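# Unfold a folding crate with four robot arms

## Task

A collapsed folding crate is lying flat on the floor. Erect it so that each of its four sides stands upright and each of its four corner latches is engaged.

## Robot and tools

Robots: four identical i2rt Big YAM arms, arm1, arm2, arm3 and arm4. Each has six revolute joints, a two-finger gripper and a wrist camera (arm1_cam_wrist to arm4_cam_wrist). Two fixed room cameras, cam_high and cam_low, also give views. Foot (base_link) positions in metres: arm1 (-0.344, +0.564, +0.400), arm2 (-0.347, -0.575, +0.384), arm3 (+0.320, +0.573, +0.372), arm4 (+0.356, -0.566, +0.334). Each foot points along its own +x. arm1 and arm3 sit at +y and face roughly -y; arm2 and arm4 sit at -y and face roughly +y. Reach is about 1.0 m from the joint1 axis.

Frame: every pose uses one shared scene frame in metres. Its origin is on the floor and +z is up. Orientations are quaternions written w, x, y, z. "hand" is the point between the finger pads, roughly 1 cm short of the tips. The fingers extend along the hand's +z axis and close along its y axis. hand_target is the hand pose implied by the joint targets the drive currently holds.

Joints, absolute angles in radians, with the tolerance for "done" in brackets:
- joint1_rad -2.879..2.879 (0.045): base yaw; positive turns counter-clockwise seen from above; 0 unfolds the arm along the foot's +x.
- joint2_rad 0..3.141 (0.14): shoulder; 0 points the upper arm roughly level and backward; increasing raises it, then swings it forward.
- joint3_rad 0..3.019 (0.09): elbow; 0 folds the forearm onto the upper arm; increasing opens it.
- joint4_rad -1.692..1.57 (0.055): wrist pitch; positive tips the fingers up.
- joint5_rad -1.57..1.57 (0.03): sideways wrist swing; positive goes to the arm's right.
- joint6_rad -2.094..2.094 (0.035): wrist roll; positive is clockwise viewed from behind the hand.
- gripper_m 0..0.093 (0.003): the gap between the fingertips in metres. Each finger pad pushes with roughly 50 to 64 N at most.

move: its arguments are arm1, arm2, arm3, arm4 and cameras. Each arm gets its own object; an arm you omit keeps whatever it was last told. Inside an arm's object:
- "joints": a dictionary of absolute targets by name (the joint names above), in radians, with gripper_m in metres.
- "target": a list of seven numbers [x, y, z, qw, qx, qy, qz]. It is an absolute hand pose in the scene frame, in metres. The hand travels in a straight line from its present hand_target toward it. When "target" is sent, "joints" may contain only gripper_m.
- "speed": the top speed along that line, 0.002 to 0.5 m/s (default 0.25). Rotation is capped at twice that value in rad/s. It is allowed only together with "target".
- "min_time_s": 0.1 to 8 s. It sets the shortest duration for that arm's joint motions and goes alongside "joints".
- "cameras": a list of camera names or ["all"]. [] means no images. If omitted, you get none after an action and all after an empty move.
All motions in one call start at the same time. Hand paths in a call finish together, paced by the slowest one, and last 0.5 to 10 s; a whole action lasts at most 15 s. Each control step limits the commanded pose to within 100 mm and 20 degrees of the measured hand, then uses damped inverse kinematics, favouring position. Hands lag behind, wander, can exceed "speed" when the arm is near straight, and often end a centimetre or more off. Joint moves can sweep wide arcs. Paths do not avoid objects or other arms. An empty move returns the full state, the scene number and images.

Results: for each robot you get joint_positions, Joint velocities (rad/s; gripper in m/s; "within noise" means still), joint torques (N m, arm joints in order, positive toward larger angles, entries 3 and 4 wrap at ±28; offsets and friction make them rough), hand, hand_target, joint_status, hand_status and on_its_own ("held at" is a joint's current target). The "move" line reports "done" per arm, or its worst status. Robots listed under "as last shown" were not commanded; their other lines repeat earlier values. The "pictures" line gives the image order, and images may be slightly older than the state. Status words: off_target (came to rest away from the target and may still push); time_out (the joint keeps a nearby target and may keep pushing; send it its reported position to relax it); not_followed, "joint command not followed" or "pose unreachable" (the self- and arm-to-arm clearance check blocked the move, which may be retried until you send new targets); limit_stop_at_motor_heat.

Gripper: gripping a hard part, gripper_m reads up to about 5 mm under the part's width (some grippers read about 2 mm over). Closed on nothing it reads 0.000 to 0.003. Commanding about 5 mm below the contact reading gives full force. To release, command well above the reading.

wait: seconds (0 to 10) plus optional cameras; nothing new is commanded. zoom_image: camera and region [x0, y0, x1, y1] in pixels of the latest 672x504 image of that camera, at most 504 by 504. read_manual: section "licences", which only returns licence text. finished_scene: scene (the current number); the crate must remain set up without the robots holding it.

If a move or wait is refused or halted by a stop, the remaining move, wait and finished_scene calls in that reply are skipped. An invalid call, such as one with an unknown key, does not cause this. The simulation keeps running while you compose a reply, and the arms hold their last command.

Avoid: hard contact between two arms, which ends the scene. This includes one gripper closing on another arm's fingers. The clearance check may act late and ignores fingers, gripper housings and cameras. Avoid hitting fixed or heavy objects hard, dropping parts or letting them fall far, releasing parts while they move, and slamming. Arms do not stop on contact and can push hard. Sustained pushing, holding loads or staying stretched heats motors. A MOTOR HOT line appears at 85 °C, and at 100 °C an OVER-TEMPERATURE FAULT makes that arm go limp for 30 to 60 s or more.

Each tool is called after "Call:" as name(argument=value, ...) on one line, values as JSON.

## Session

Call:
move()

Scene clock: 0.00 s.
Joint torques (N m): no reading
Motor temperatures (°C): arm1=[27 28 27 26 23 23 25] | arm2=[23 24 24 24 27 26 24] | arm3=[26 24 27 23 25 23 27] | arm4=[24 26 25 29 26 24 26]
Heat: arm1: hottest joint2_rad 28 °C; arm2: hottest joint5_rad 27 °C; arm3: hottest joint3_rad 27 °C; arm4: hottest joint4_rad 29 °C.
Joint velocities: within noise
arm1.joint_positions: joint1_rad=+0.789 joint2_rad=+0.609 joint3_rad=+1.408 joint4_rad=-1.451 joint5_rad=+0.217 joint6_rad=-0.687 gripper_m=+0.09396
arm1.joint_status: not commanded
arm1.hand: x=-0.1883 y=+0.4177 z=+0.9285 quat_wxyz=(-0.292, -0.006, -0.892, +0.344) (m; scene frame)
arm1.hand_target: x=-0.1903 y=+0.4192 z=+0.9383 quat_wxyz=(-0.301, -0.007, -0.887, +0.350) (m; scene frame)
arm1.hand_status: not commanded
arm2.joint_positions: joint1_rad=-0.187 joint2_rad=+0.597 joint3_rad=+1.311 joint4_rad=-1.291 joint5_rad=+0.240 joint6_rad=-0.242 gripper_m=+0.09396
arm2.joint_status: not commanded
arm2.hand: x=-0.2313 y=-0.3616 z=+0.9012 quat_wxyz=(-0.466, +0.549, -0.680, -0.136) (m; scene frame)
arm2.hand_target: x=-0.2318 y=-0.3633 z=+0.9149 quat_wxyz=(-0.477, +0.543, -0.676, -0.143) (m; scene frame)
arm2.hand_status: not commanded
arm3.joint_positions: joint1_rad=+0.868 joint2_rad=+0.636 joint3_rad=+1.401 joint4_rad=-1.459 joint5_rad=+0.267 joint6_rad=-0.464 gripper_m=+0.09396
arm3.joint_status: not commanded
arm3.hand: x=+0.4150 y=+0.3713 z=+0.8920 quat_wxyz=(-0.249, -0.258, -0.861, +0.361) (m; scene frame)
arm3.hand_target: x=+0.4139 y=+0.3728 z=+0.9011 quat_wxyz=(-0.257, -0.258, -0.856, +0.367) (m; scene frame)
arm3.hand_status: not commanded
arm4.joint_positions: joint1_rad=-0.127 joint2_rad=+0.607 joint3_rad=+1.357 joint4_rad=-1.287 joint5_rad=+0.181 joint6_rad=-0.762 gripper_m=+0.09396
arm4.joint_status: not commanded
arm4.hand: x=+0.3685 y=-0.3250 z=+0.8718 quat_wxyz=(-0.478, +0.793, -0.350, -0.141) (m; scene frame)
arm4.hand_target: x=+0.3687 y=-0.3277 z=+0.8812 quat_wxyz=(-0.487, +0.788, -0.349, -0.145) (m; scene frame)
arm4.hand_status: not commanded
pictures: arm1_cam_wrist, arm2_cam_wrist, arm3_cam_wrist, arm4_cam_wrist, cam_high, cam_low

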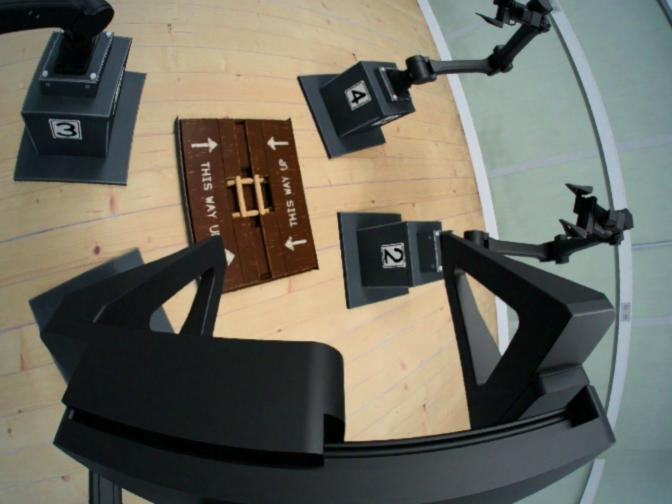

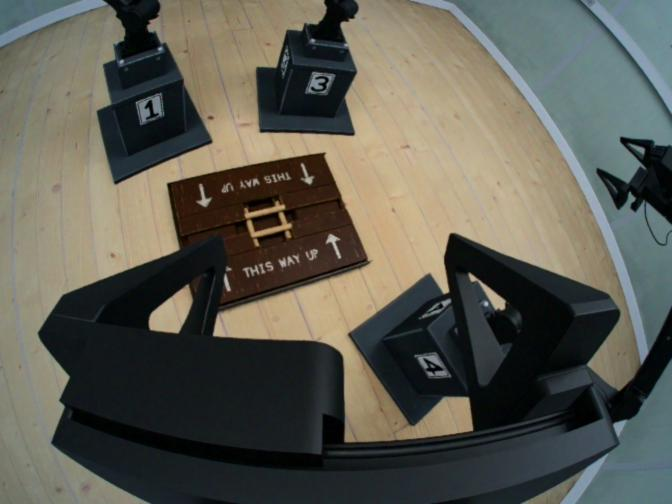

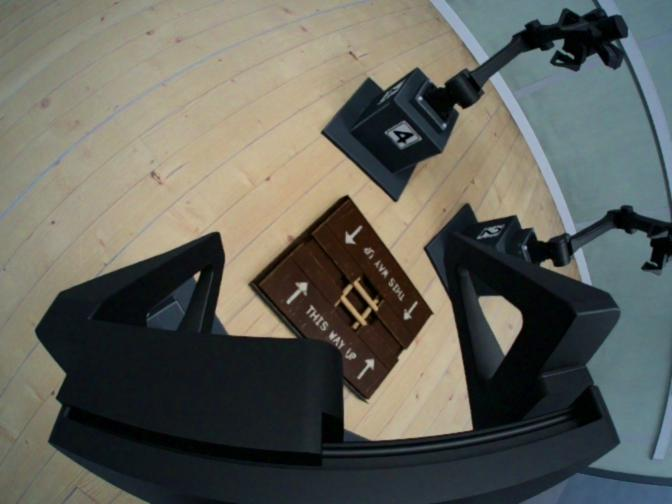

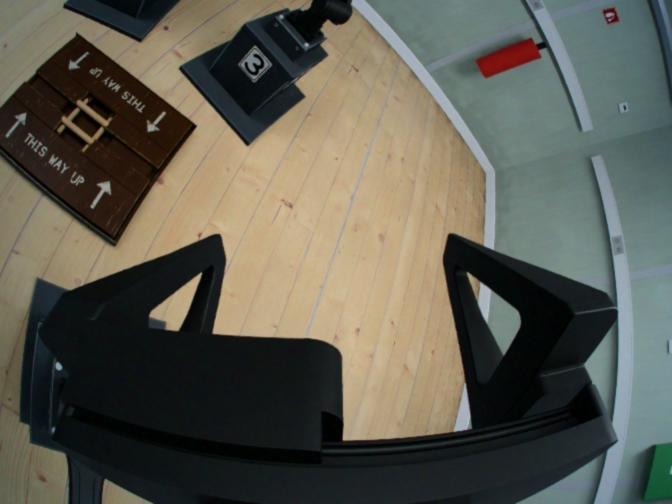

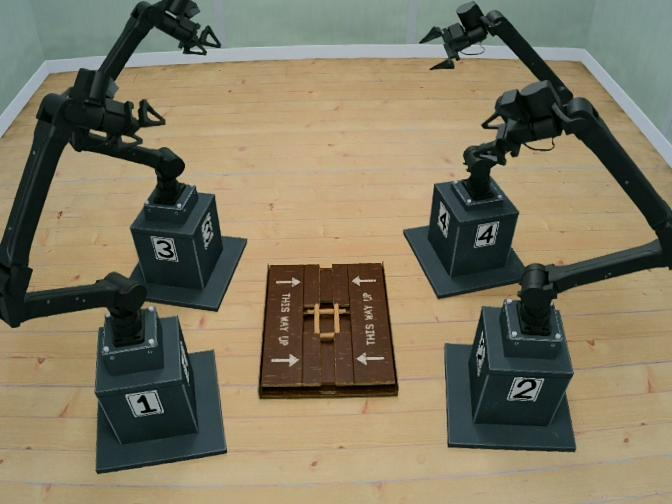

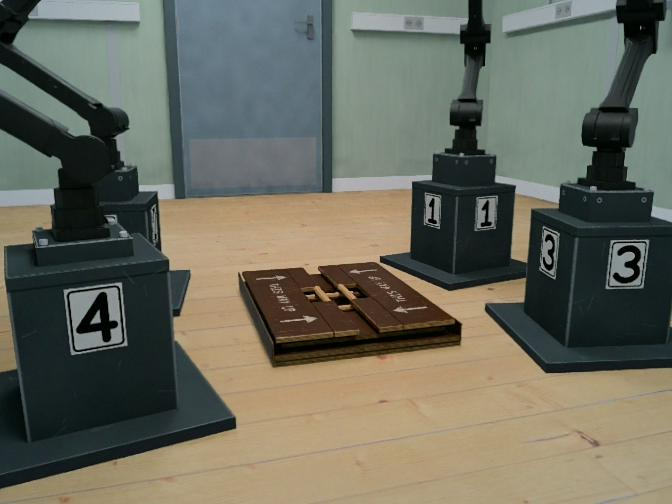

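Call:
move(arm1={"target": [-0.016, 0.025, 0.2, 0, 0, 1, 0], "speed": 0.3, "joints": {"gripper_m": 0.045}}, arm4={"target": [0.0, -0.25, 0.4, 0, 1, 0, 0], "speed": 0.3, "joints": {"gripper_m": 0.04}}, cameras=["arm1_cam_wrist","arm4_cam_wrist"])

Scene clock: 6.37 s.
Joint torques (N m): arm1=[-0.97 -24.47 8.31 0.12 0.14 -0.02] | arm2=[-0.09 1.03 8.28 1.69 0.1 0] | arm3=[-0.5 -0.44 7.79 2.06 0.22 0.11] | arm4=[2.2 -12.92 12.08 -0.23 -0.21 -0.08]
Motor temperatures (°C): arm1=[27 28 28 26 23 23 25] | arm2=[23 24 24 24 27 26 24] | arm3=[26 24 27 23 25 23 27] | arm4=[24 26 26 29 26 25 26]
Heat: arm1: hottest joint2_rad 28 °C; arm2: hottest joint5_rad 27 °C; arm3: hottest joint3_rad 27 °C; arm4: hottest joint4_rad 29 °C.
move: arm1 off_target; arm4 off_target
Joint velocities: within noise
arm1.joint_positions: joint1_rad=+0.378 joint2_rad=+2.449 joint3_rad=+1.640 joint4_rad=-0.787 joint5_rad=-0.010 joint6_rad=-1.005 gripper_m=+0.04507
arm1.joint_status: all done
arm1.hand: x=-0.0167 y=+0.0445 z=+0.1970 quat_wxyz=(+0.005, -0.002, -1.000, -0.010) (m; scene frame)
arm1.hand_target: x=-0.0155 y=+0.0313 z=+0.1972 quat_wxyz=(+0.003, +0.000, -1.000, -0.005) (m; scene frame)
arm1.hand_status: off_target (0.020 m and 1.3 deg from the pose sent, 0.845 m and 53.7 deg at the start)
arm2, arm3: as last shown
arm4.joint_positions: joint1_rad=+0.629 joint2_rad=+1.688 joint3_rad=+1.155 joint4_rad=-1.075 joint5_rad=+0.011 joint6_rad=-0.696 gripper_m=+0.04007
arm4.joint_status: all done
arm4.hand: x=+0.0210 y=-0.2611 z=+0.3912 quat_wxyz=(+0.008, +1.000, -0.019, +0.018) (m; scene frame)
arm4.hand_target: x=+0.0058 y=-0.2519 z=+0.3980 quat_wxyz=(+0.001, +1.000, -0.007, +0.007) (m; scene frame)
arm4.hand_status: off_target (0.025 m and 3.1 deg from the pose sent, 0.603 m and 75.1 deg at the start)
pictures: arm1_cam_wrist, arm4_cam_wrist

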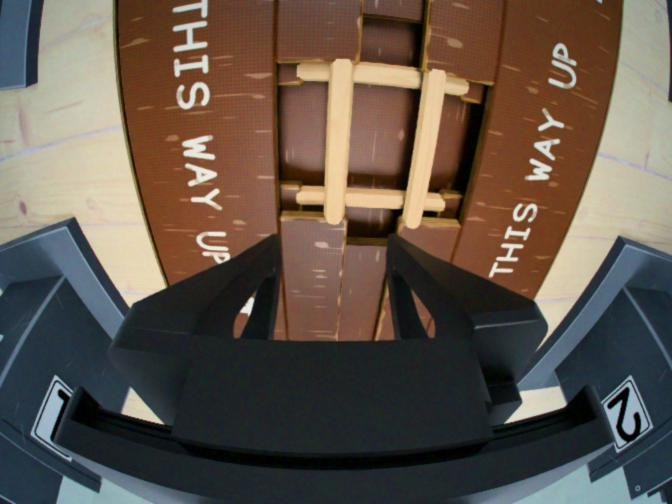

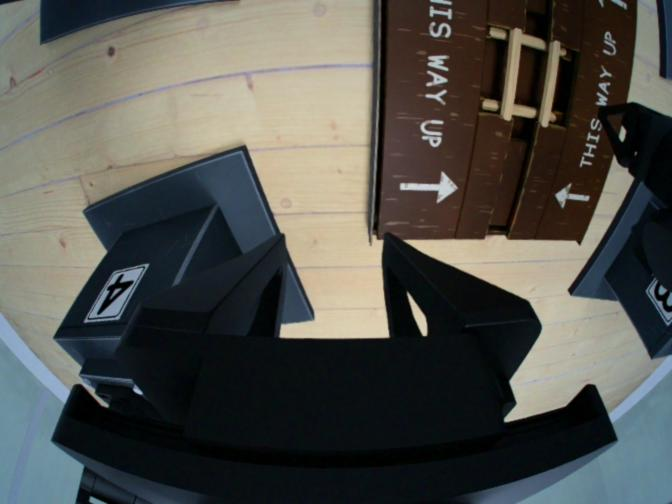

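Call:
move(arm1={"target": [0.003, 0.028, 0.08, 0, 0.02, 1, 0], "speed": 0.15, "joints": {"gripper_m": 0.04}}, cameras=["arm1_cam_wrist"])

Scene clock: 11.93 s.
Joint torques (N m): arm1=[0.67 -25.05 7.69 0.7 0.15 0.13] | arm2=[-0.09 1.14 8.28 1.69 0.09 0] | arm3=[-0.73 0.56 7.84 1.99 0.22 0.11] | arm4=[2.26 -12.98 12.07 -0.23 -0.22 -0.1]
Motor temperatures (°C): arm1=[27 29 28 26 23 23 25] | arm2=[23 24 25 24 27 26 24] | arm3=[26 24 28 23 25 23 27] | arm4=[24 26 27 29 26 25 26]
Heat: arm1: hottest joint2_rad 29 °C; arm2: hottest joint5_rad 27 °C; arm3: hottest joint3_rad 28 °C; arm4: hottest joint4_rad 29 °C.
move: arm1 off_target
Joint velocities: within noise
arm1.joint_positions: joint1_rad=+0.382 joint2_rad=+2.703 joint3_rad=+1.802 joint4_rad=-0.693 joint5_rad=-0.010 joint6_rad=-0.974 gripper_m=+0.04006
arm1.joint_status: all done
arm1.hand: x=-0.0091 y=+0.0362 z=+0.0835 quat_wxyz=(+0.005, -0.015, -1.000, -0.010) (m; scene frame)
arm1.hand_target: x=+0.0017 y=+0.0290 z=+0.0801 quat_wxyz=(+0.000, -0.016, -1.000, +0.000) (m; scene frame)
arm1.hand_status: off_target (0.015 m and 1.4 deg from the pose sent, 0.120 m and 2.5 deg at the start)
arm2, arm3: as last shown
arm4.joint_positions: joint1_rad=+0.623 joint2_rad=+1.688 joint3_rad=+1.155 joint4_rad=-1.075 joint5_rad=+0.011 joint6_rad=-0.697 gripper_m=+0.04007
arm4.joint_status: not commanded
arm4.hand: x=+0.0229 y=-0.2590 z=+0.3912 quat_wxyz=(+0.008, +1.000, -0.021, +0.018) (m; scene frame)
arm4.hand_target: x=+0.0077 y=-0.2498 z=+0.3980 quat_wxyz=(+0.001, +1.000, -0.009, +0.007) (m; scene frame)
arm4.hand_status: not commanded
pictures: arm1_cam_wrist

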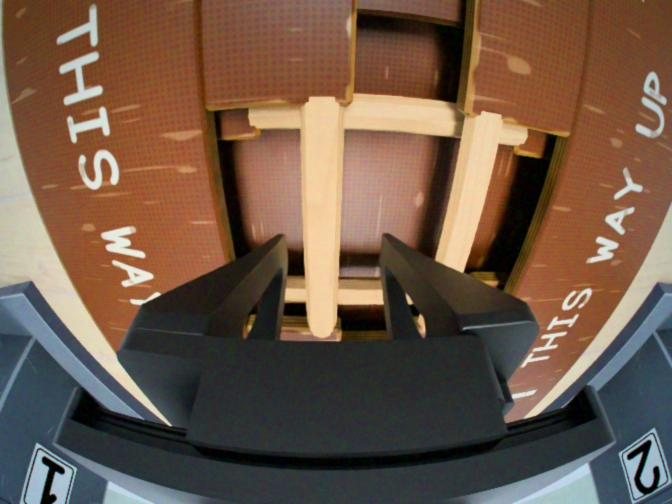

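Call:
move(arm1={"target": [0.003, 0.034, 0.044, 0, 0.02, 1, 0], "speed": 0.1, "joints": {"gripper_m": 0.04}})

Call:
move(arm1={"joints": {"gripper_m": 0.011}}, cameras=["arm1_cam_wrist"])

Scene clock: 14.53 s.
Joint torques (N m): arm1=[0.79 -25.99 7.38 0.87 0.16 0.18] | arm2=[-0.09 1.08 8.29 1.68 0.09 0] | arm3=[-0.62 0.21 7.83 2 0.22 0.09] | arm4=[2.26 -12.98 12.08 -0.21 -0.21 -0.1]
Motor temperatures (°C): arm1=[27 29 29 26 23 23 25] | arm2=[23 24 25 24 27 26 24] | arm3=[26 24 28 23 25 23 27] | arm4=[24 26 27 29 26 25 26]
Heat: arm1: hottest joint2_rad 29 °C; arm2: hottest joint5_rad 27 °C; arm3: hottest joint3_rad 28 °C; arm4: hottest joint4_rad 29 °C.
move: arm1 off_target
Joint velocities: within noise
arm1.joint_positions: joint1_rad=+0.389 joint2_rad=+2.778 joint3_rad=+1.842 joint4_rad=-0.661 joint5_rad=-0.010 joint6_rad=-0.960 gripper_m=+0.04006
arm1.joint_status: all done
arm1.hand: x=-0.0088 y=+0.0423 z=+0.0471 quat_wxyz=(+0.006, -0.019, -1.000, -0.011) (m; scene frame)
arm1.hand_target: x=+0.0026 y=+0.0345 z=+0.0447 quat_wxyz=(+0.000, -0.020, -1.000, +0.000) (m; scene frame)
arm1.hand_status: off_target (0.015 m and 1.4 deg from the pose sent, 0.041 m and 1.4 deg at the start)
arm2, arm3, arm4: as last shown
pictures: none

Scene clock: 15.10 s.
Joint torques (N m): arm1=[0.09 -24.82 7.25 0.96 0.12 0.17] | arm2=[-0.03 1.08 8.28 1.68 0.1 0] | arm3=[-0.73 0.21 7.68 2.07 0.2 0.13] | arm4=[2.26 -12.98 12.08 -0.21 -0.22 -0.1]
Motor temperatures (°C): arm1=[27 29 29 26 23 23 25] | arm2=[23 24 25 24 27 26 24] | arm3=[26 24 28 23 25 23 27] | arm4=[24 26 27 29 26 25 26]
Heat: arm1: hottest joint2_rad 29 °C; arm2: hottest joint5_rad 27 °C; arm3: hottest joint3_rad 28 °C; arm4: hottest joint4_rad 29 °C.
move: arm1 off_target
Joint velocities: within noise
arm1.joint_positions: joint1_rad=+0.389 joint2_rad=+2.778 joint3_rad=+1.842 joint4_rad=-0.661 joint5_rad=-0.009 joint6_rad=-0.951 gripper_m=+0.01733
arm1.joint_status: gripper_m off_target (ended at +0.01736, target +0.01100)
arm1.hand: x=-0.0091 y=+0.0422 z=+0.0471 quat_wxyz=(+0.007, -0.023, -1.000, -0.010) (m; scene frame)
arm1.hand_target: x=+0.0024 y=+0.0347 z=+0.0447 quat_wxyz=(+0.000, -0.024, -1.000, +0.000) (m; scene frame)
arm1.hand_status: not commanded
arm2, arm3, arm4: as last shown
pictures: arm1_cam_wrist

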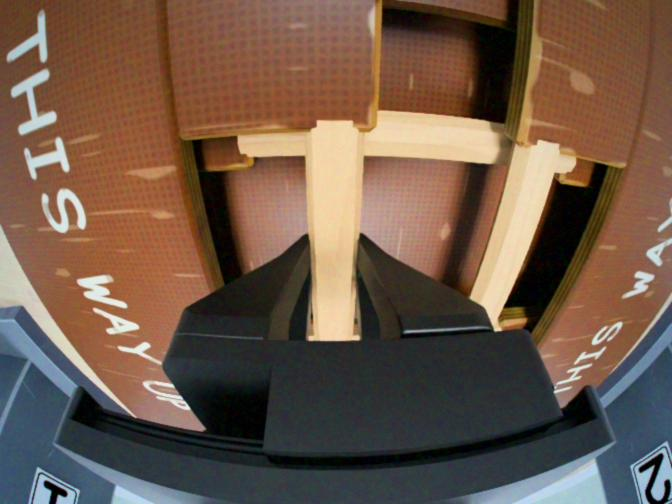

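Call:
move(arm1={"target": [0.003, 0.045, 0.108, -0.0035, 0.0197, 0.985, -0.174], "speed": 0.1})

Call:
move(arm1={"target": [0.005, 0.086, 0.178, -0.0077, 0.0185, 0.924, -0.383], "speed": 0.1})

Call:
move(arm1={"target": [0.008, 0.150, 0.218, -0.0115, 0.0164, 0.819, -0.574], "speed": 0.1})

Call:
move(arm1={"target": [0.007, 0.228, 0.233, -0.0136, 0.0147, 0.735, -0.678], "speed": 0.08}, arm4={"target": [-0.026, -0.012, 0.16, 0, 1, -0.02, 0], "speed": 0.25}, cameras=["arm4_cam_wrist","cam_high","cam_low"])

Call:
zoom_image(camera="cam_high", region=[240, 220, 440, 420])

Scene clock: 21.30 s.
Joint torques (N m): arm1=[1.26 -26.34 3.75 1.94 0.81 0.18] | arm2=[-0.09 1.08 8.28 1.68 0.09 0] | arm3=[-0.32 -0.21 7.75 2.07 0.21 0.11] | arm4=[2.26 -12.98 12.08 -0.21 -0.22 -0.1]
Motor temperatures (°C): arm1=[27 29 29 26 23 23 25] | arm2=[23 24 25 25 27 26 24] | arm3=[26 24 29 24 25 23 27] | arm4=[24 26 28 29 26 25 26]
Heat: arm1: hottest joint2_rad 29 °C; arm2: hottest joint5_rad 27 °C; arm3: hottest joint3_rad 29 °C; arm4: hottest joint4_rad 29 °C.
move: arm1 off_target
Joint velocities: within noise
arm1.joint_positions: joint1_rad=+0.448 joint2_rad=+2.584 joint3_rad=+1.497 joint4_rad=-0.244 joint5_rad=+0.191 joint6_rad=-0.916 gripper_m=+0.01727
arm1.joint_status: not commanded
arm1.hand: x=-0.0088 y=+0.0469 z=+0.0985 quat_wxyz=(+0.007, -0.022, -0.988, +0.155) (m; scene frame)
arm1.hand_target: x=+0.0005 y=+0.0429 z=+0.1075 quat_wxyz=(+0.001, -0.023, -0.985, +0.172) (m; scene frame)
arm1.hand_status: off_target (0.015 m and 2.2 deg from the pose sent, 0.062 m and 21.2 deg at the start)
arm2, arm3, arm4: as last shown
pictures: none

Scene clock: 24.17 s.
Joint torques (N m): arm1=[1.44 -22.89 3.07 2.76 0.88 0.06] | arm2=[-0.03 1.08 8.28 1.68 0.1 0] | arm3=[-0.85 0.21 7.86 1.98 0.18 0.11] | arm4=[2.26 -12.92 12.08 -0.21 -0.22 -0.1]
Motor temperatures (°C): arm1=[27 30 29 26 23 23 25] | arm2=[23 24 25 25 27 26 24] | arm3=[26 24 29 24 25 23 27] | arm4=[24 26 28 29 26 25 26]
Heat: arm1: hottest joint2_rad 30 °C; arm2: hottest joint5_rad 27 °C; arm3: hottest joint3_rad 29 °C; arm4: hottest joint4_rad 29 °C.
move: arm1 off_target
Joint velocities: within noise
arm1.joint_positions: joint1_rad=+0.576 joint2_rad=+2.432 joint3_rad=+1.146 joint4_rad=+0.281 joint5_rad=+0.528 joint6_rad=-0.914 gripper_m=+0.01717
arm1.joint_status: not commanded
arm1.hand: x=-0.0089 y=+0.0814 z=+0.1706 quat_wxyz=(+0.018, -0.024, -0.928, +0.370) (m; scene frame)
arm1.hand_target: x=+0.0031 y=+0.0832 z=+0.1774 quat_wxyz=(+0.010, -0.015, -0.923, +0.383) (m; scene frame)
arm1.hand_status: off_target (0.016 m and 2.0 deg from the pose sent, 0.090 m and 27.2 deg at the start)
arm2, arm3, arm4: as last shown
pictures: none

Scene clock: 27.10 s.
Joint torques (N m): arm1=[2.08 -18.55 2.22 3.18 0.28 0.06] | arm2=[-0.03 1.14 8.29 1.68 0.09 0] | arm3=[-0.5 0.15 7.79 2.15 0.22 0.1] | arm4=[2.26 -12.98 12.08 -0.23 -0.22 -0.1]
Motor temperatures (°C): arm1=[27 30 29 26 23 23 25] | arm2=[23 24 26 25 27 26 24] | arm3=[26 24 29 24 25 23 27] | arm4=[24 26 29 29 26 25 26]
Heat: arm1: hottest joint2_rad 30 °C; arm2: hottest joint5_rad 27 °C; arm3: hottest joint3_rad 29 °C; arm4: hottest joint3_rad 29 °C.
move: arm1 off_target
Joint velocities: within noise
arm1.joint_positions: joint1_rad=+0.752 joint2_rad=+2.484 joint3_rad=+0.948 joint4_rad=+0.914 joint5_rad=+0.916 joint6_rad=-1.063 gripper_m=+0.01716
arm1.joint_status: not commanded
arm1.hand: x=-0.0061 y=+0.1421 z=+0.2220 quat_wxyz=(+0.026, -0.026, -0.821, +0.570) (m; scene frame)
arm1.hand_target: x=+0.0090 y=+0.1487 z=+0.2193 quat_wxyz=(+0.013, -0.015, -0.818, +0.575) (m; scene frame)
arm1.hand_status: off_target (0.017 m and 2.1 deg from the pose sent, 0.085 m and 26.6 deg at the start)
arm2, arm3, arm4: as last shown
pictures: none

Scene clock: 29.77 s.
Joint torques (N m): arm1=[2.61 -17.26 0.03 2.48 0 0.18] | arm2=[-0.09 1.14 8.29 1.68 0.09 0] | arm3=[-1.2 -0.21 7.65 2.06 0.2 0.11] | arm4=[1.55 -21.42 11.19 -0.53 -0.24 -0.11]
Motor temperatures (°C): arm1=[27 30 29 26 23 23 25] | arm2=[23 24 26 25 27 26 24] | arm3=[26 24 29 24 25 23 27] | arm4=[24 26 29 29 26 25 26]
Heat: arm1: hottest joint2_rad 30 °C; arm2: hottest joint5_rad 27 °C; arm3: hottest joint3_rad 29 °C; arm4: hottest joint3_rad 29 °C.
move: arm1 off_target; arm4 off_target
Joint velocities: within noise
arm1.joint_positions: joint1_rad=+0.921 joint2_rad=+2.653 joint3_rad=+0.919 joint4_rad=+1.522 joint5_rad=+1.191 joint6_rad=-1.367 gripper_m=+0.01720
arm1.joint_status: not commanded
arm1.hand: x=-0.0052 y=+0.2115 z=+0.2422 quat_wxyz=(+0.031, -0.035, -0.731, +0.681) (m; scene frame)
arm1.hand_target: x=+0.0054 y=+0.2259 z=+0.2347 quat_wxyz=(+0.018, -0.018, -0.733, +0.680) (m; scene frame)
arm1.hand_status: off_target (0.022 m and 3.1 deg from the pose sent, 0.088 m and 15.9 deg at the start)
arm2.joint_positions: joint1_rad=-0.187 joint2_rad=+0.597 joint3_rad=+1.311 joint4_rad=-1.291 joint5_rad=+0.240 joint6_rad=-0.242 gripper_m=+0.09396
arm2.joint_status: not commanded
arm2.hand: x=-0.2313 y=-0.3616 z=+0.9012 quat_wxyz=(-0.466, +0.549, -0.680, -0.136) (m; scene frame)
arm2.hand_target: x=-0.2318 y=-0.3633 z=+0.9149 quat_wxyz=(-0.477, +0.543, -0.676, -0.143) (m; scene frame)
arm2.hand_status: not commanded
arm3.joint_positions: joint1_rad=+0.868 joint2_rad=+0.636 joint3_rad=+1.401 joint4_rad=-1.459 joint5_rad=+0.267 joint6_rad=-0.464 gripper_m=+0.09396
arm3.joint_status: not commanded
arm3.hand: x=+0.4150 y=+0.3713 z=+0.8920 quat_wxyz=(-0.249, -0.258, -0.861, +0.361) (m; scene frame)
arm3.hand_target: x=+0.4139 y=+0.3728 z=+0.9011 quat_wxyz=(-0.257, -0.258, -0.856, +0.367) (m; scene frame)
arm3.hand_status: not commanded
arm4.joint_positions: joint1_rad=+0.401 joint2_rad=+2.472 joint3_rad=+1.813 joint4_rad=-0.914 joint5_rad=-0.003 joint6_rad=-0.909 gripper_m=+0.04007
arm4.joint_status: not commanded
arm4.hand: x=-0.0226 y=-0.0229 z=+0.1649 quat_wxyz=(+0.002, +1.000, -0.027, +0.000) (m; scene frame)
arm4.hand_target: x=-0.0261 y=-0.0154 z=+0.1588 quat_wxyz=(+0.002, +1.000, -0.019, -0.002) (m; scene frame)
arm4.hand_status: off_target (0.012 m and 0.8 deg from the pose sent, 0.342 m and 2.3 deg at the start)
pictures: arm4_cam_wrist, cam_high, cam_low

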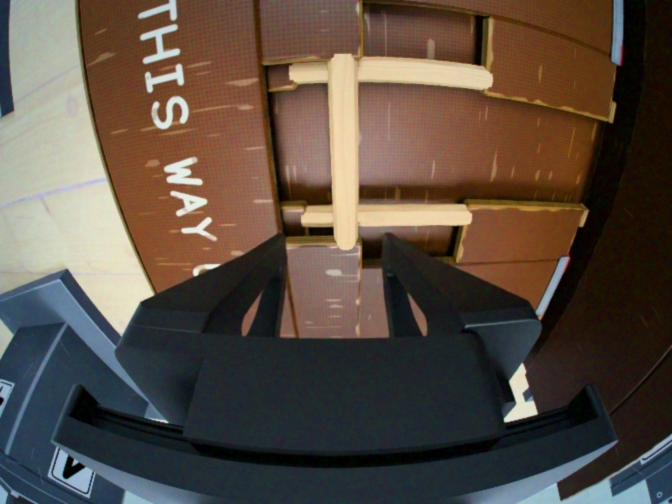

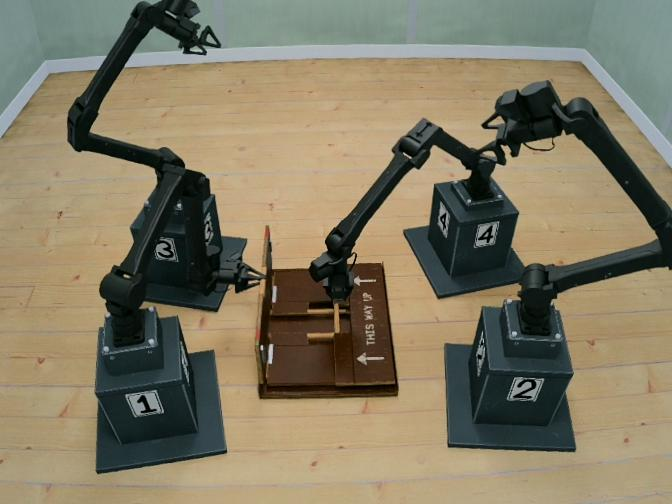

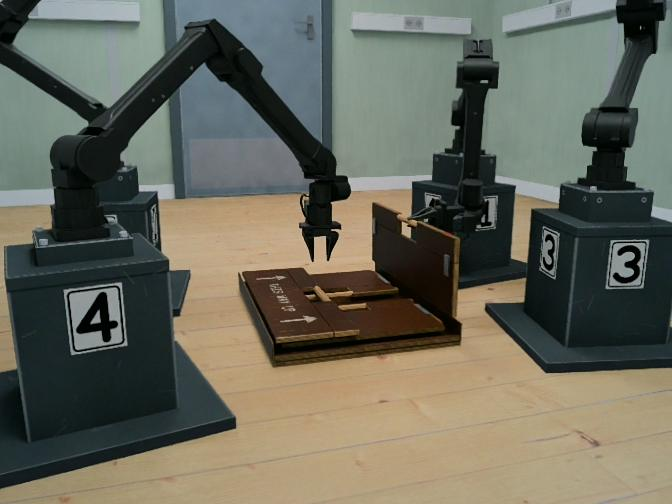

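Scaled by 2.520 from the camera's 672x504 image, which has a finer 960x720 frame.

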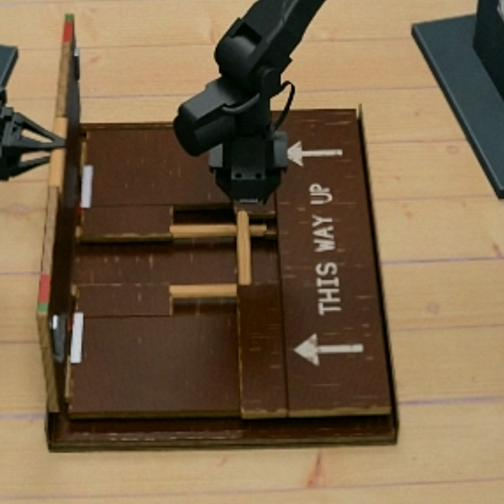

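Call:
move(arm4={"target": [-0.030, -0.006, 0.075, 0, 1, -0.02, 0], "speed": 0.15}, cameras=["arm4_cam_wrist"])

Scene clock: 32.40 s.
Joint torques (N m): arm1=[2.73 -17.03 -0.16 2.56 0.01 0.17] | arm2=[-0.03 1.08 8.28 1.68 0.09 0] | arm3=[-0.85 -0.38 7.94 1.95 0.21 0.12] | arm4=[1.38 -23.3 10.48 0.03 -0.09 -0.1]
Motor temperatures (°C): arm1=[27 30 29 26 23 23 26] | arm2=[23 24 26 25 27 26 24] | arm3=[26 24 30 24 25 23 27] | arm4=[24 27 29 29 26 25 26]
Heat: arm1: hottest joint2_rad 30 °C; arm2: hottest joint5_rad 27 °C; arm3: hottest joint3_rad 30 °C; arm4: hottest joint3_rad 29 °C.
move: arm4 off_target
Joint velocities: within noise
arm1, arm2, arm3: as last shown
arm4.joint_positions: joint1_rad=+0.398 joint2_rad=+2.656 joint3_rad=+1.925 joint4_rad=-0.859 joint5_rad=-0.001 joint6_rad=-0.910 gripper_m=+0.04007
arm4.joint_status: not commanded
arm4.hand: x=-0.0240 y=-0.0169 z=+0.0787 quat_wxyz=(+0.008, +1.000, -0.028, +0.005) (m; scene frame)
arm4.hand_target: x=-0.0274 y=-0.0058 z=+0.0751 quat_wxyz=(+0.000, +1.000, -0.021, +0.000) (m; scene frame)
arm4.hand_status: off_target (0.013 m and 1.4 deg from the pose sent, 0.092 m and 0.8 deg at the start)
pictures: arm4_cam_wrist

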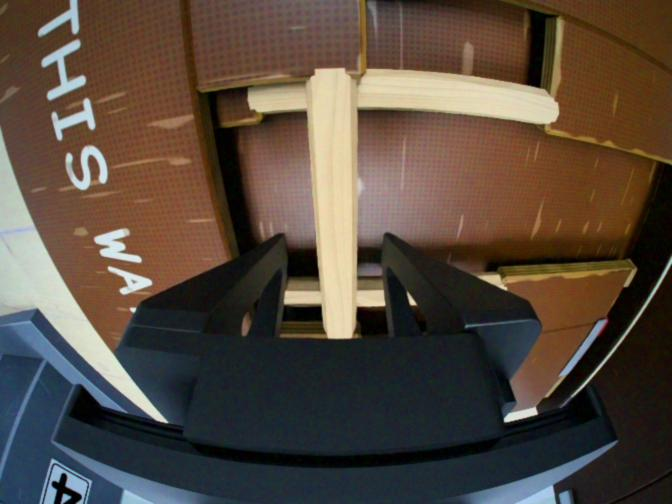

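Call:
move(arm4={"target": [-0.032, -0.007, 0.042, 0, 1, -0.02, 0], "speed": 0.08})

Call:
move(arm4={"joints": {"gripper_m": 0.011}}, cameras=["arm4_cam_wrist"])

Scene clock: 34.70 s.
Joint torques (N m): arm1=[3.72 -16.73 -0.01 2.45 0.02 0.13] | arm2=[-0.03 1.08 8.29 1.69 0.09 0] | arm3=[-0.15 0.21 7.88 2.02 0.21 0.11] | arm4=[1.9 -22.65 10.35 0.14 -0.11 -0.06]
Motor temperatures (°C): arm1=[27 30 29 26 23 23 26] | arm2=[23 24 26 25 27 26 24] | arm3=[26 24 30 24 25 23 27] | arm4=[24 27 29 29 26 25 26]
Heat: arm1: hottest joint2_rad 30 °C; arm2: hottest joint5_rad 27 °C; arm3: hottest joint3_rad 30 °C; arm4: hottest joint3_rad 29 °C.
move: arm4 off_target
Joint velocities: within noise
arm1, arm2, arm3: as last shown
arm4.joint_positions: joint1_rad=+0.398 joint2_rad=+2.720 joint3_rad=+1.971 joint4_rad=-0.836 joint5_rad=-0.001 joint6_rad=-0.910 gripper_m=+0.04007
arm4.joint_status: not commanded
arm4.hand: x=-0.0258 y=-0.0143 z=+0.0496 quat_wxyz=(+0.006, +1.000, -0.028, +0.004) (m; scene frame)
arm4.hand_target: x=-0.0317 y=-0.0073 z=+0.0422 quat_wxyz=(-0.001, +1.000, -0.020, -0.001) (m; scene frame)
arm4.hand_status: off_target (0.012 m and 1.2 deg from the pose sent, 0.039 m and 1.4 deg at the start)
pictures: none

Scene clock: 35.47 s.
Joint torques (N m): arm1=[3.02 -17.49 -0.05 2.4 0.01 0.18] | arm2=[-0.09 1.03 8.28 1.68 0.09 0] | arm3=[-0.73 0.32 7.86 2.13 0.22 0.12] | arm4=[2.2 -22.59 10.33 0.21 -0.09 0.11]
Motor temperatures (°C): arm1=[27 30 29 26 23 23 26] | arm2=[23 24 26 25 27 26 24] | arm3=[26 24 30 24 25 23 27] | arm4=[24 27 29 29 26 25 26]
Heat: arm1: hottest joint2_rad 30 °C; arm2: hottest joint5_rad 27 °C; arm3: hottest joint3_rad 30 °C; arm4: hottest joint3_rad 29 °C.
move: arm4 off_target
Joint velocities: within noise
arm1, arm2, arm3: as last shown
arm4.joint_positions: joint1_rad=+0.398 joint2_rad=+2.720 joint3_rad=+1.969 joint4_rad=-0.839 joint5_rad=-0.007 joint6_rad=-0.935 gripper_m=+0.01703
arm4.joint_status: gripper_m off_target (ended at +0.01706, target +0.01100)
arm4.hand: x=-0.0258 y=-0.0162 z=+0.0492 quat_wxyz=(+0.010, +1.000, -0.015, +0.003) (m; scene frame)
arm4.hand_target: x=-0.0319 y=-0.0088 z=+0.0418 quat_wxyz=(+0.002, +1.000, -0.015, -0.002) (m; scene frame)
arm4.hand_status: not commanded
pictures: arm4_cam_wrist

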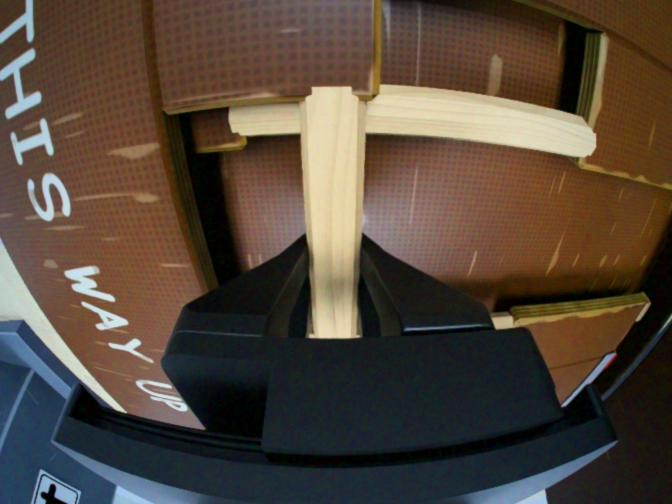

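Call:
move(arm4={"target": [-0.033, -0.024, 0.122, -0.216, 0.976, -0.0195, 0.0043], "speed": 0.1})

Call:
move(arm4={"target": [-0.0345, -0.07, 0.182, -0.4226, 0.9063, -0.018, 0.0085], "speed": 0.1})

Call:
move(arm4={"target": [-0.037, -0.126, 0.216, -0.574, 0.819, -0.0164, 0.0115], "speed": 0.1})

Call:
move(arm4={"target": [-0.038, -0.201, 0.234, -0.697, 0.717, -0.0143, 0.0139], "speed": 0.08}, arm2={"target": [-0.10, -0.05, 0.4, 0, 0.693, -0.7212, 0], "speed": 0.25, "joints": {"gripper_m": 0.04}}, cameras=["cam_high","cam_low"])

Call:
move(arm2={"target": [-0.039, 0.036, 0.14, 0.1203, 0.6825, -0.7103, -0.1253], "speed": 0.2}, cameras=["arm2_cam_wrist","cam_high"])

Call:
zoom_image(camera="cam_high", region=[240, 220, 440, 420])

Scene clock: 43.77 s.
Joint torques (N m): arm1=[3.08 -17.32 0.01 2.41 -0.02 0.14] | arm2=[-0.09 1.08 8.28 1.68 0.09 0] | arm3=[-0.79 0.38 7.83 2.04 0.22 0.11] | arm4=[2.78 -23.88 5.57 1.09 0.6 0.35]
Motor temperatures (°C): arm1=[27 30 28 26 23 23 26] | arm2=[23 24 26 25 27 26 24] | arm3=[26 24 30 24 25 23 27] | arm4=[24 28 29 29 26 25 27]
Heat: arm1: hottest joint2_rad 30 °C; arm2: hottest joint5_rad 27 °C; arm3: hottest joint3_rad 30 °C; arm4: hottest joint3_rad 29 °C.
move: arm4 off_target
Joint velocities: within noise
arm1, arm2, arm3: as last shown
arm4.joint_positions: joint1_rad=+0.474 joint2_rad=+2.470 joint3_rad=+1.543 joint4_rad=-0.328 joint5_rad=+0.270 joint6_rad=-0.903 gripper_m=+0.01692
arm4.joint_status: not commanded
arm4.hand: x=-0.0266 y=-0.0208 z=+0.1119 quat_wxyz=(-0.205, +0.979, -0.014, +0.007) (m; scene frame)
arm4.hand_target: x=-0.0334 y=-0.0228 z=+0.1210 quat_wxyz=(-0.216, +0.976, -0.020, +0.004) (m; scene frame)
arm4.hand_status: off_target (0.012 m and 1.5 deg from the pose sent, 0.074 m and 26.1 deg at the start)
pictures: none

Scene clock: 46.60 s.
Joint torques (N m): arm1=[3.37 -17.32 -0.1 2.39 0.01 0.13] | arm2=[-0.09 1.08 8.28 1.68 0.09 0] | arm3=[-0.5 0.21 7.72 2.02 0.21 0.12] | arm4=[3.49 -19.78 4.57 1.98 0.66 0.23]
Motor temperatures (°C): arm1=[27 30 28 26 23 23 26] | arm2=[23 24 26 25 27 26 24] | arm3=[26 24 30 24 25 23 27] | arm4=[24 28 29 29 26 25 27]
Heat: arm1: hottest joint2_rad 30 °C; arm2: hottest joint5_rad 27 °C; arm3: hottest joint3_rad 30 °C; arm4: hottest joint3_rad 29 °C.
move: arm4 off_target
Joint velocities: within noise
arm1, arm2, arm3: as last shown
arm4.joint_positions: joint1_rad=+0.599 joint2_rad=+2.317 joint3_rad=+1.202 joint4_rad=+0.193 joint5_rad=+0.613 joint6_rad=-0.930 gripper_m=+0.01685
arm4.joint_status: not commanded
arm4.hand: x=-0.0277 y=-0.0592 z=+0.1816 quat_wxyz=(-0.417, +0.909, -0.021, +0.013) (m; scene frame)
arm4.hand_target: x=-0.0348 y=-0.0688 z=+0.1820 quat_wxyz=(-0.423, +0.906, -0.016, +0.010) (m; scene frame)
arm4.hand_status: off_target (0.013 m and 0.9 deg from the pose sent, 0.086 m and 26.4 deg at the start)
pictures: none

Scene clock: 49.10 s.
Joint torques (N m): arm1=[2.84 -17.49 -0.13 2.56 0 0.15] | arm2=[-0.03 1.08 8.27 1.68 0.09 0] | arm3=[-0.73 -0.26 7.8 2.06 0.19 0.12] | arm4=[3.72 -16.15 4.07 2.5 0.42 0.13]
Motor temperatures (°C): arm1=[27 30 28 26 23 23 26] | arm2=[23 24 26 25 27 26 24] | arm3=[26 24 31 24 25 23 27] | arm4=[24 28 29 29 26 25 27]
Heat: arm1: hottest joint2_rad 30 °C; arm2: hottest joint5_rad 27 °C; arm3: hottest joint3_rad 31 °C; arm4: hottest joint3_rad 29 °C.
move: arm4 off_target
Joint velocities: within noise
arm1, arm2, arm3: as last shown
arm4.joint_positions: joint1_rad=+0.731 joint2_rad=+2.322 joint3_rad=+1.014 joint4_rad=+0.713 joint5_rad=+0.912 joint6_rad=-1.078 gripper_m=+0.01681
arm4.joint_status: not commanded
arm4.hand: x=-0.0293 y=-0.1128 z=+0.2254 quat_wxyz=(-0.573, +0.819, -0.026, +0.017) (m; scene frame)
arm4.hand_target: x=-0.0374 y=-0.1241 z=+0.2177 quat_wxyz=(-0.575, +0.818, -0.016, +0.013) (m; scene frame)
arm4.hand_status: off_target (0.018 m and 1.3 deg from the pose sent, 0.076 m and 20.7 deg at the start)
pictures: none

Scene clock: 52.53 s.
Joint torques (N m): arm1=[3.08 -17.67 -0.12 2.41 -0.03 0.14] | arm2=[-0.97 -20.89 9.05 -0.08 -0.15 -0.15] | arm3=[-0.5 -0.15 7.79 1.98 0.22 0.12] | arm4=[4.07 -14.86 2.51 2.06 -0.03 0.07]
Motor temperatures (°C): arm1=[27 30 28 26 23 23 26] | arm2=[23 24 26 25 27 26 24] | arm3=[26 24 31 24 25 23 27] | arm4=[24 29 28 29 26 25 27]
Heat: arm1: hottest joint2_rad 30 °C; arm2: hottest joint5_rad 27 °C; arm3: hottest joint3_rad 31 °C; arm4: hottest joint2_rad 29 °C.
move: arm2 off_target; arm4 off_target
Joint velocities: within noise
arm1, arm3: as last shown
arm2.joint_positions: joint1_rad=-0.287 joint2_rad=+2.012 joint3_rad=+1.469 joint4_rad=-1.071 joint5_rad=+0.005 joint6_rad=-0.384 gripper_m=+0.04013
arm2.joint_status: all done
arm2.hand: x=-0.1149 y=-0.0641 z=+0.3834 quat_wxyz=(+0.019, +0.693, -0.721, +0.011) (m; scene frame)
arm2.hand_target: x=-0.1037 y=-0.0513 z=+0.3983 quat_wxyz=(+0.003, +0.693, -0.721, +0.003) (m; scene frame)
arm2.hand_status: off_target (0.026 m and 2.5 deg from the pose sent, 0.605 m and 58.8 deg at the start)
arm4.joint_positions: joint1_rad=+0.887 joint2_rad=+2.506 joint3_rad=+0.952 joint4_rad=+1.497 joint5_rad=+1.168 joint6_rad=-1.506 gripper_m=+0.01681
arm4.joint_status: not commanded
arm4.hand: x=-0.0288 y=-0.1873 z=+0.2452 quat_wxyz=(-0.699, +0.714, -0.031, +0.021) (m; scene frame)
arm4.hand_target: x=-0.0376 y=-0.1998 z=+0.2358 quat_wxyz=(-0.699, +0.715, -0.015, +0.017) (m; scene frame)
arm4.hand_status: off_target (0.020 m and 2.1 deg from the pose sent, 0.089 m and 18.5 deg at the start)
pictures: cam_high, cam_low

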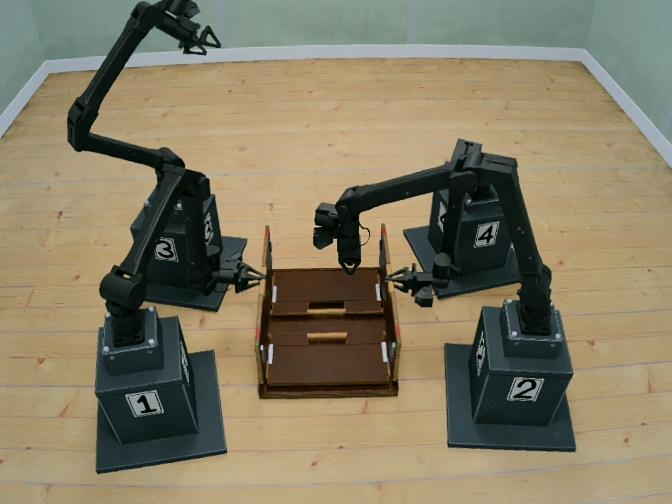

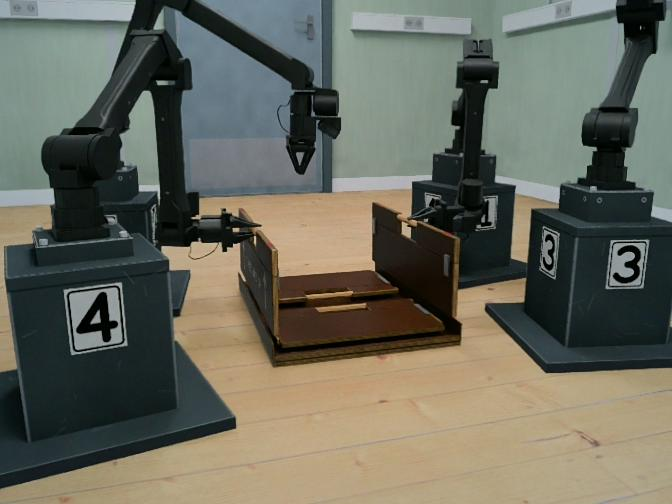

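Scene clock: 55.07 s.
Joint torques (N m): arm1=[2.9 -17.49 -0.01 2.43 -0.04 0.14] | arm2=[-0.03 -26.87 8.49 -0.32 -0.4 -0.2] | arm3=[-0.32 -0.44 7.84 2.03 0.21 0.09] | arm4=[4.01 -14.92 2.51 2.1 -0.03 0.07]
Motor temperatures (°C): arm1=[27 30 28 26 23 23 26] | arm2=[23 24 27 25 27 26 24] | arm3=[26 24 31 24 25 23 27] | arm4=[24 29 28 29 26 25 27]
Heat: arm1: hottest joint2_rad 30 °C; arm2: hottest joint3_rad 27 °C; arm3: hottest joint3_rad 31 °C; arm4: hottest joint2_rad 29 °C.
move: arm2 off_target
Joint velocities: within noise
arm1.joint_positions: joint1_rad=+0.921 joint2_rad=+2.653 joint3_rad=+0.919 joint4_rad=+1.522 joint5_rad=+1.191 joint6_rad=-1.367 gripper_m=+0.01720
arm1.joint_status: not commanded
arm1.hand: x=-0.0052 y=+0.2115 z=+0.2422 quat_wxyz=(+0.031, -0.035, -0.731, +0.681) (m; scene frame)
arm1.hand_target: x=+0.0054 y=+0.2259 z=+0.2347 quat_wxyz=(+0.018, -0.018, -0.733, +0.680) (m; scene frame)
arm1.hand_status: not commanded
arm2.joint_positions: joint1_rad=-0.407 joint2_rad=+2.785 joint3_rad=+2.177 joint4_rad=-1.162 joint5_rad=-0.303 joint6_rad=-0.518 gripper_m=+0.04013
arm2.joint_status: not commanded
arm2.hand: x=-0.0461 y=+0.0224 z=+0.1304 quat_wxyz=(+0.132, +0.676, -0.715, -0.121) (m; scene frame)
arm2.hand_target: x=-0.0354 y=+0.0329 z=+0.1392 quat_wxyz=(+0.119, +0.679, -0.713, -0.127) (m; scene frame)
arm2.hand_status: off_target (0.018 m and 1.7 deg from the pose sent, 0.274 m and 19.5 deg at the start)
arm3.joint_positions: joint1_rad=+0.868 joint2_rad=+0.636 joint3_rad=+1.401 joint4_rad=-1.459 joint5_rad=+0.267 joint6_rad=-0.464 gripper_m=+0.09396
arm3.joint_status: not commanded
arm3.hand: x=+0.4150 y=+0.3713 z=+0.8920 quat_wxyz=(-0.249, -0.258, -0.861, +0.361) (m; scene frame)
arm3.hand_target: x=+0.4139 y=+0.3728 z=+0.9011 quat_wxyz=(-0.257, -0.258, -0.856, +0.367) (m; scene frame)
arm3.hand_status: not commanded
arm4: as last shown
pictures: arm2_cam_wrist, cam_high

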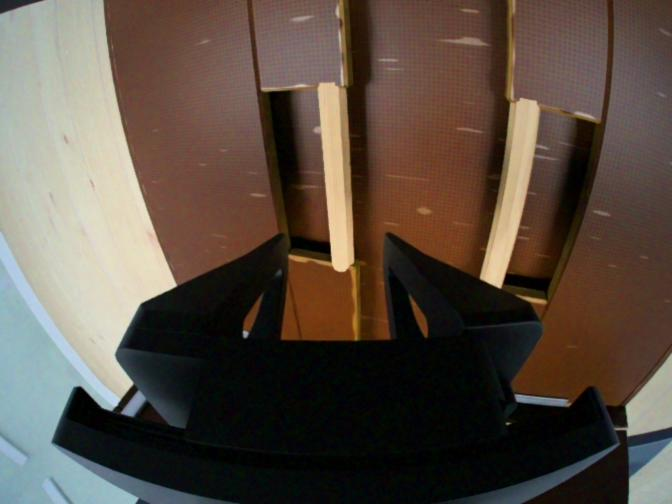

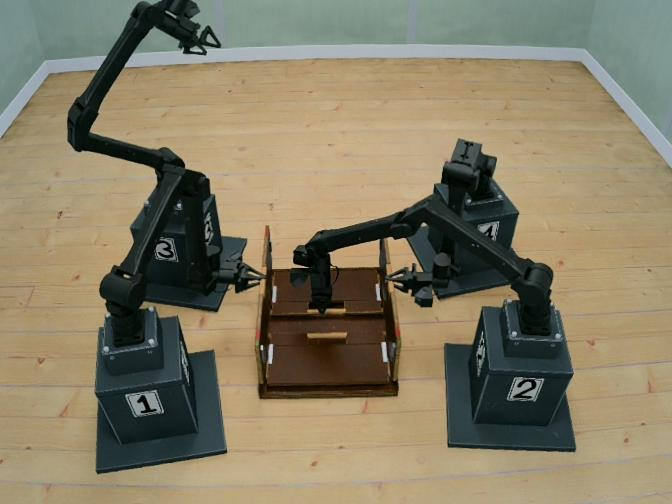

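Scaled by 2.520 from the camera's 672x504 image, which has a finer 960x720 frame.

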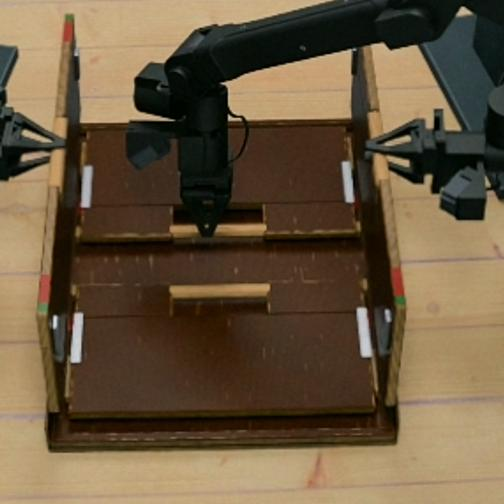

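Call:
move(arm2={"target": [-0.062, 0.041, 0.060, 0.1203, 0.6825, -0.7103, -0.1253], "speed": 0.1}, cameras=["arm2_cam_wrist"])

Scene clock: 58.13 s.
Joint torques (N m): arm1=[2.96 -16.97 -0.1 2.7 0 0.13] | arm2=[0.32 -26.46 8.24 0.2 -0.38 0.03] | arm3=[-0.85 0.26 7.76 2 0.22 0.12] | arm4=[4.01 -14.92 2.51 2.1 -0.03 0.07]
Motor temperatures (°C): arm1=[27 30 28 26 23 23 26] | arm2=[23 25 27 25 27 26 24] | arm3=[26 24 31 24 25 23 27] | arm4=[24 29 28 29 26 25 27]
Heat: arm1: hottest joint2_rad 30 °C; arm2: hottest joint3_rad 27 °C; arm3: hottest joint3_rad 31 °C; arm4: hottest joint2_rad 29 °C.
move: arm2 off_target
Joint velocities: within noise
arm1, arm3, arm4: as last shown
arm2.joint_positions: joint1_rad=-0.373 joint2_rad=+2.935 joint3_rad=+2.273 joint4_rad=-1.102 joint5_rad=-0.306 joint6_rad=-0.506 gripper_m=+0.04013
arm2.joint_status: not commanded
arm2.hand: x=-0.0694 y=+0.0278 z=+0.0559 quat_wxyz=(+0.133, +0.684, -0.707, -0.120) (m; scene frame)
arm2.hand_target: x=-0.0649 y=+0.0429 z=+0.0607 quat_wxyz=(+0.118, +0.685, -0.708, -0.125) (m; scene frame)
arm2.hand_status: off_target (0.016 m and 1.7 deg from the pose sent, 0.075 m and 1.7 deg at the start)
pictures: arm2_cam_wrist

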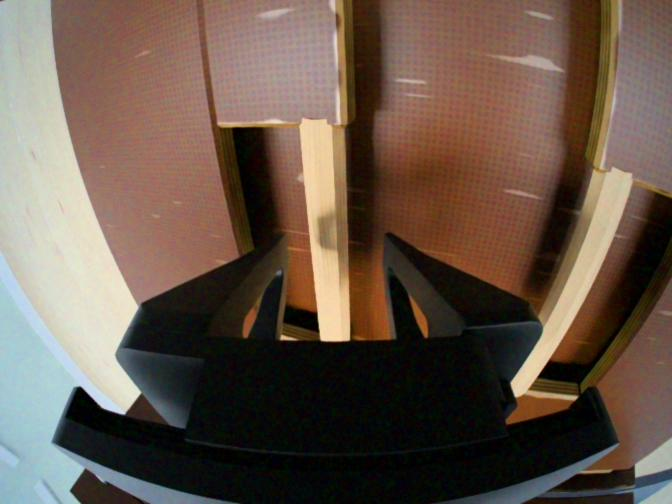

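Call:
move(arm2={"target": [-0.071, 0.036, 0.045, 0.1203, 0.6825, -0.7103, -0.1253], "speed": 0.05, "joints": {"gripper_m": 0.036}})

Call:
move(arm2={"joints": {"gripper_m": 0.009}}, cameras=["arm2_cam_wrist"])

Scene clock: 60.73 s.
Joint torques (N m): arm1=[2.73 -16.97 -0.02 2.55 -0.03 0.14] | arm2=[0.56 -26.23 6.54 0.39 -0.39 0.05] | arm3=[-0.15 -0.26 7.77 1.99 0.22 0.1] | arm4=[4.01 -14.92 2.5 2.1 -0.03 0.07]
Motor temperatures (°C): arm1=[27 30 28 26 23 23 26] | arm2=[23 26 27 25 27 26 24] | arm3=[26 24 31 24 25 23 27] | arm4=[24 29 28 29 26 25 27]
Heat: arm1: hottest joint2_rad 30 °C; arm2: hottest joint3_rad 27 °C; arm3: hottest joint3_rad 31 °C; arm4: hottest joint2_rad 29 °C.
move: arm2 done
Joint velocities: within noise
arm1, arm3, arm4: as last shown
arm2.joint_positions: joint1_rad=-0.373 joint2_rad=+2.944 joint3_rad=+2.273 joint4_rad=-1.082 joint5_rad=-0.309 joint6_rad=-0.496 gripper_m=+0.03614
arm2.joint_status: all done
arm2.hand: x=-0.0696 y=+0.0284 z=+0.0492 quat_wxyz=(+0.129, +0.681, -0.710, -0.122) (m; scene frame)
arm2.hand_target: x=-0.0725 y=+0.0336 z=+0.0446 quat_wxyz=(+0.125, +0.681, -0.710, -0.124) (m; scene frame)
arm2.hand_status: done (0.009 m and 1.1 deg from the pose sent, 0.014 m and 1.7 deg at the start)
pictures: none

Scene clock: 61.33 s.
Joint torques (N m): arm1=[3.25 -16.85 0.03 2.41 -0.01 0.17] | arm2=[0.5 -26.05 6.54 0.38 -0.4 0.03] | arm3=[-0.32 -0.5 7.83 2.04 0.22 0.11] | arm4=[4.01 -14.97 2.51 2.1 -0.03 0.07]
Motor temperatures (°C): arm1=[27 30 28 26 23 23 26] | arm2=[23 26 27 25 27 26 24] | arm3=[26 24 31 24 25 23 27] | arm4=[24 29 28 29 26 25 27]
Heat: arm1: hottest joint2_rad 30 °C; arm2: hottest joint3_rad 27 °C; arm3: hottest joint3_rad 31 °C; arm4: hottest joint2_rad 29 °C.
move: arm2 done
Joint velocities: within noise
arm1, arm3, arm4: as last shown
arm2.joint_positions: joint1_rad=-0.373 joint2_rad=+2.944 joint3_rad=+2.273 joint4_rad=-1.082 joint5_rad=-0.309 joint6_rad=-0.496 gripper_m=+0.00923
arm2.joint_status: all done
arm2.hand: x=-0.0696 y=+0.0284 z=+0.0492 quat_wxyz=(+0.129, +0.681, -0.710, -0.122) (m; scene frame)
arm2.hand_target: x=-0.0725 y=+0.0336 z=+0.0446 quat_wxyz=(+0.125, +0.681, -0.710, -0.124) (m; scene frame)
arm2.hand_status: not commanded
pictures: arm2_cam_wrist

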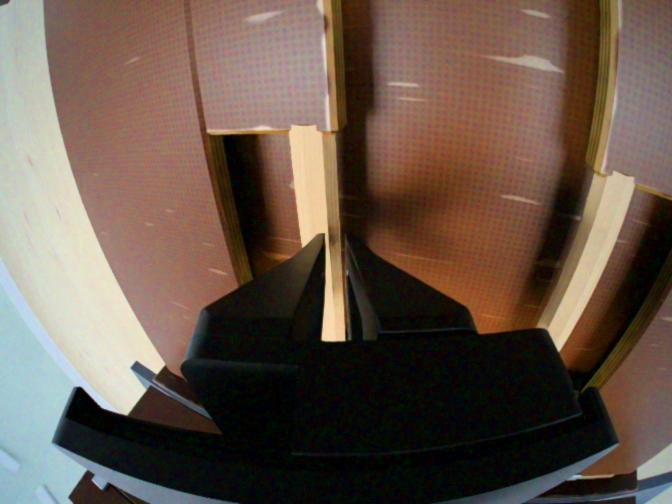

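Call:
move(arm2={"joints": {"gripper_m": 0.040}})

Call:
move(arm2={"target": [-0.078, 0.034, 0.034, 0.1203, 0.6825, -0.7103, -0.1253], "speed": 0.05}, cameras=["arm2_cam_wrist"])

Scene clock: 63.00 s.
Joint torques (N m): arm1=[2.67 -17.44 -0.1 2.5 0.01 0.12] | arm2=[0.56 -26.05 6.54 0.39 -0.39 0.03] | arm3=[-0.79 -0.15 7.88 2.09 0.2 0.11] | arm4=[4.01 -14.92 2.5 2.1 -0.02 0.07]
Motor temperatures (°C): arm1=[27 30 28 26 23 23 26] | arm2=[23 26 27 24 27 26 24] | arm3=[26 24 31 24 25 23 27] | arm4=[24 29 28 29 26 25 27]
Heat: arm1: hottest joint2_rad 30 °C; arm2: hottest joint3_rad 27 °C; arm3: hottest joint3_rad 31 °C; arm4: hottest joint2_rad 29 °C.
move: arm2 done
Joint velocities: within noise
arm1, arm3, arm4: as last shown
arm2.joint_positions: joint1_rad=-0.373 joint2_rad=+2.944 joint3_rad=+2.273 joint4_rad=-1.082 joint5_rad=-0.309 joint6_rad=-0.495 gripper_m=+0.03978
arm2.joint_status: all done
arm2.hand: x=-0.0696 y=+0.0284 z=+0.0492 quat_wxyz=(+0.129, +0.681, -0.711, -0.122) (m; scene frame)
arm2.hand_target: x=-0.0725 y=+0.0336 z=+0.0446 quat_wxyz=(+0.125, +0.681, -0.711, -0.124) (m; scene frame)
arm2.hand_status: not commanded
pictures: none

Scene clock: 64.03 s.
Joint torques (N m): arm1=[3.02 -17.2 -0.13 2.41 0.01 0.17] | arm2=[0.79 -26.05 5.75 0.43 -0.39 0.03] | arm3=[-0.79 -0.15 7.65 2.02 0.17 0.15] | arm4=[4.01 -14.86 2.5 2.11 -0.03 0.07]
Motor temperatures (°C): arm1=[27 30 28 26 23 23 26] | arm2=[23 26 27 24 27 26 24] | arm3=[26 24 31 24 25 23 27] | arm4=[24 29 28 29 26 25 27]
Heat: arm1: hottest joint2_rad 30 °C; arm2: hottest joint3_rad 27 °C; arm3: hottest joint3_rad 31 °C; arm4: hottest joint2_rad 29 °C.
move: arm2 off_target
Joint velocities: within noise
arm1, arm3, arm4: as last shown
arm2.joint_positions: joint1_rad=-0.373 joint2_rad=+2.953 joint3_rad=+2.273 joint4_rad=-1.050 joint5_rad=-0.309 joint6_rad=-0.490 gripper_m=+0.03986
arm2.joint_status: not commanded
arm2.hand: x=-0.0680 y=+0.0313 z=+0.0420 quat_wxyz=(+0.119, +0.681, -0.712, -0.125) (m; scene frame)
arm2.hand_target: x=-0.0754 y=+0.0327 z=+0.0345 quat_wxyz=(+0.120, +0.681, -0.711, -0.126) (m; scene frame)
arm2.hand_status: off_target (0.013 m and 0.3 deg from the pose sent, 0.018 m and 1.1 deg at the start)
pictures: arm2_cam_wrist

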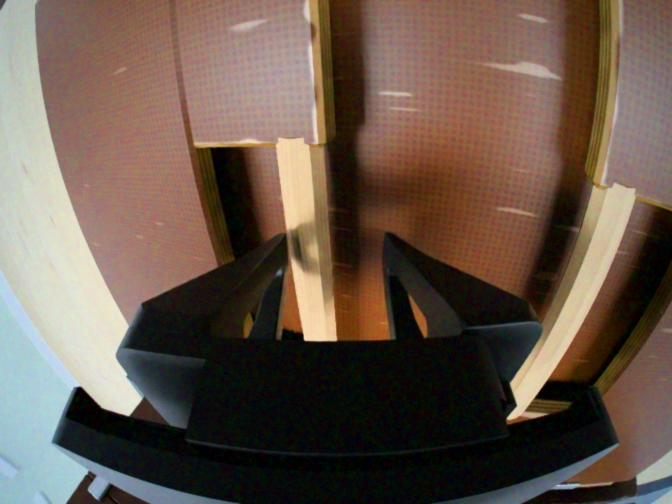

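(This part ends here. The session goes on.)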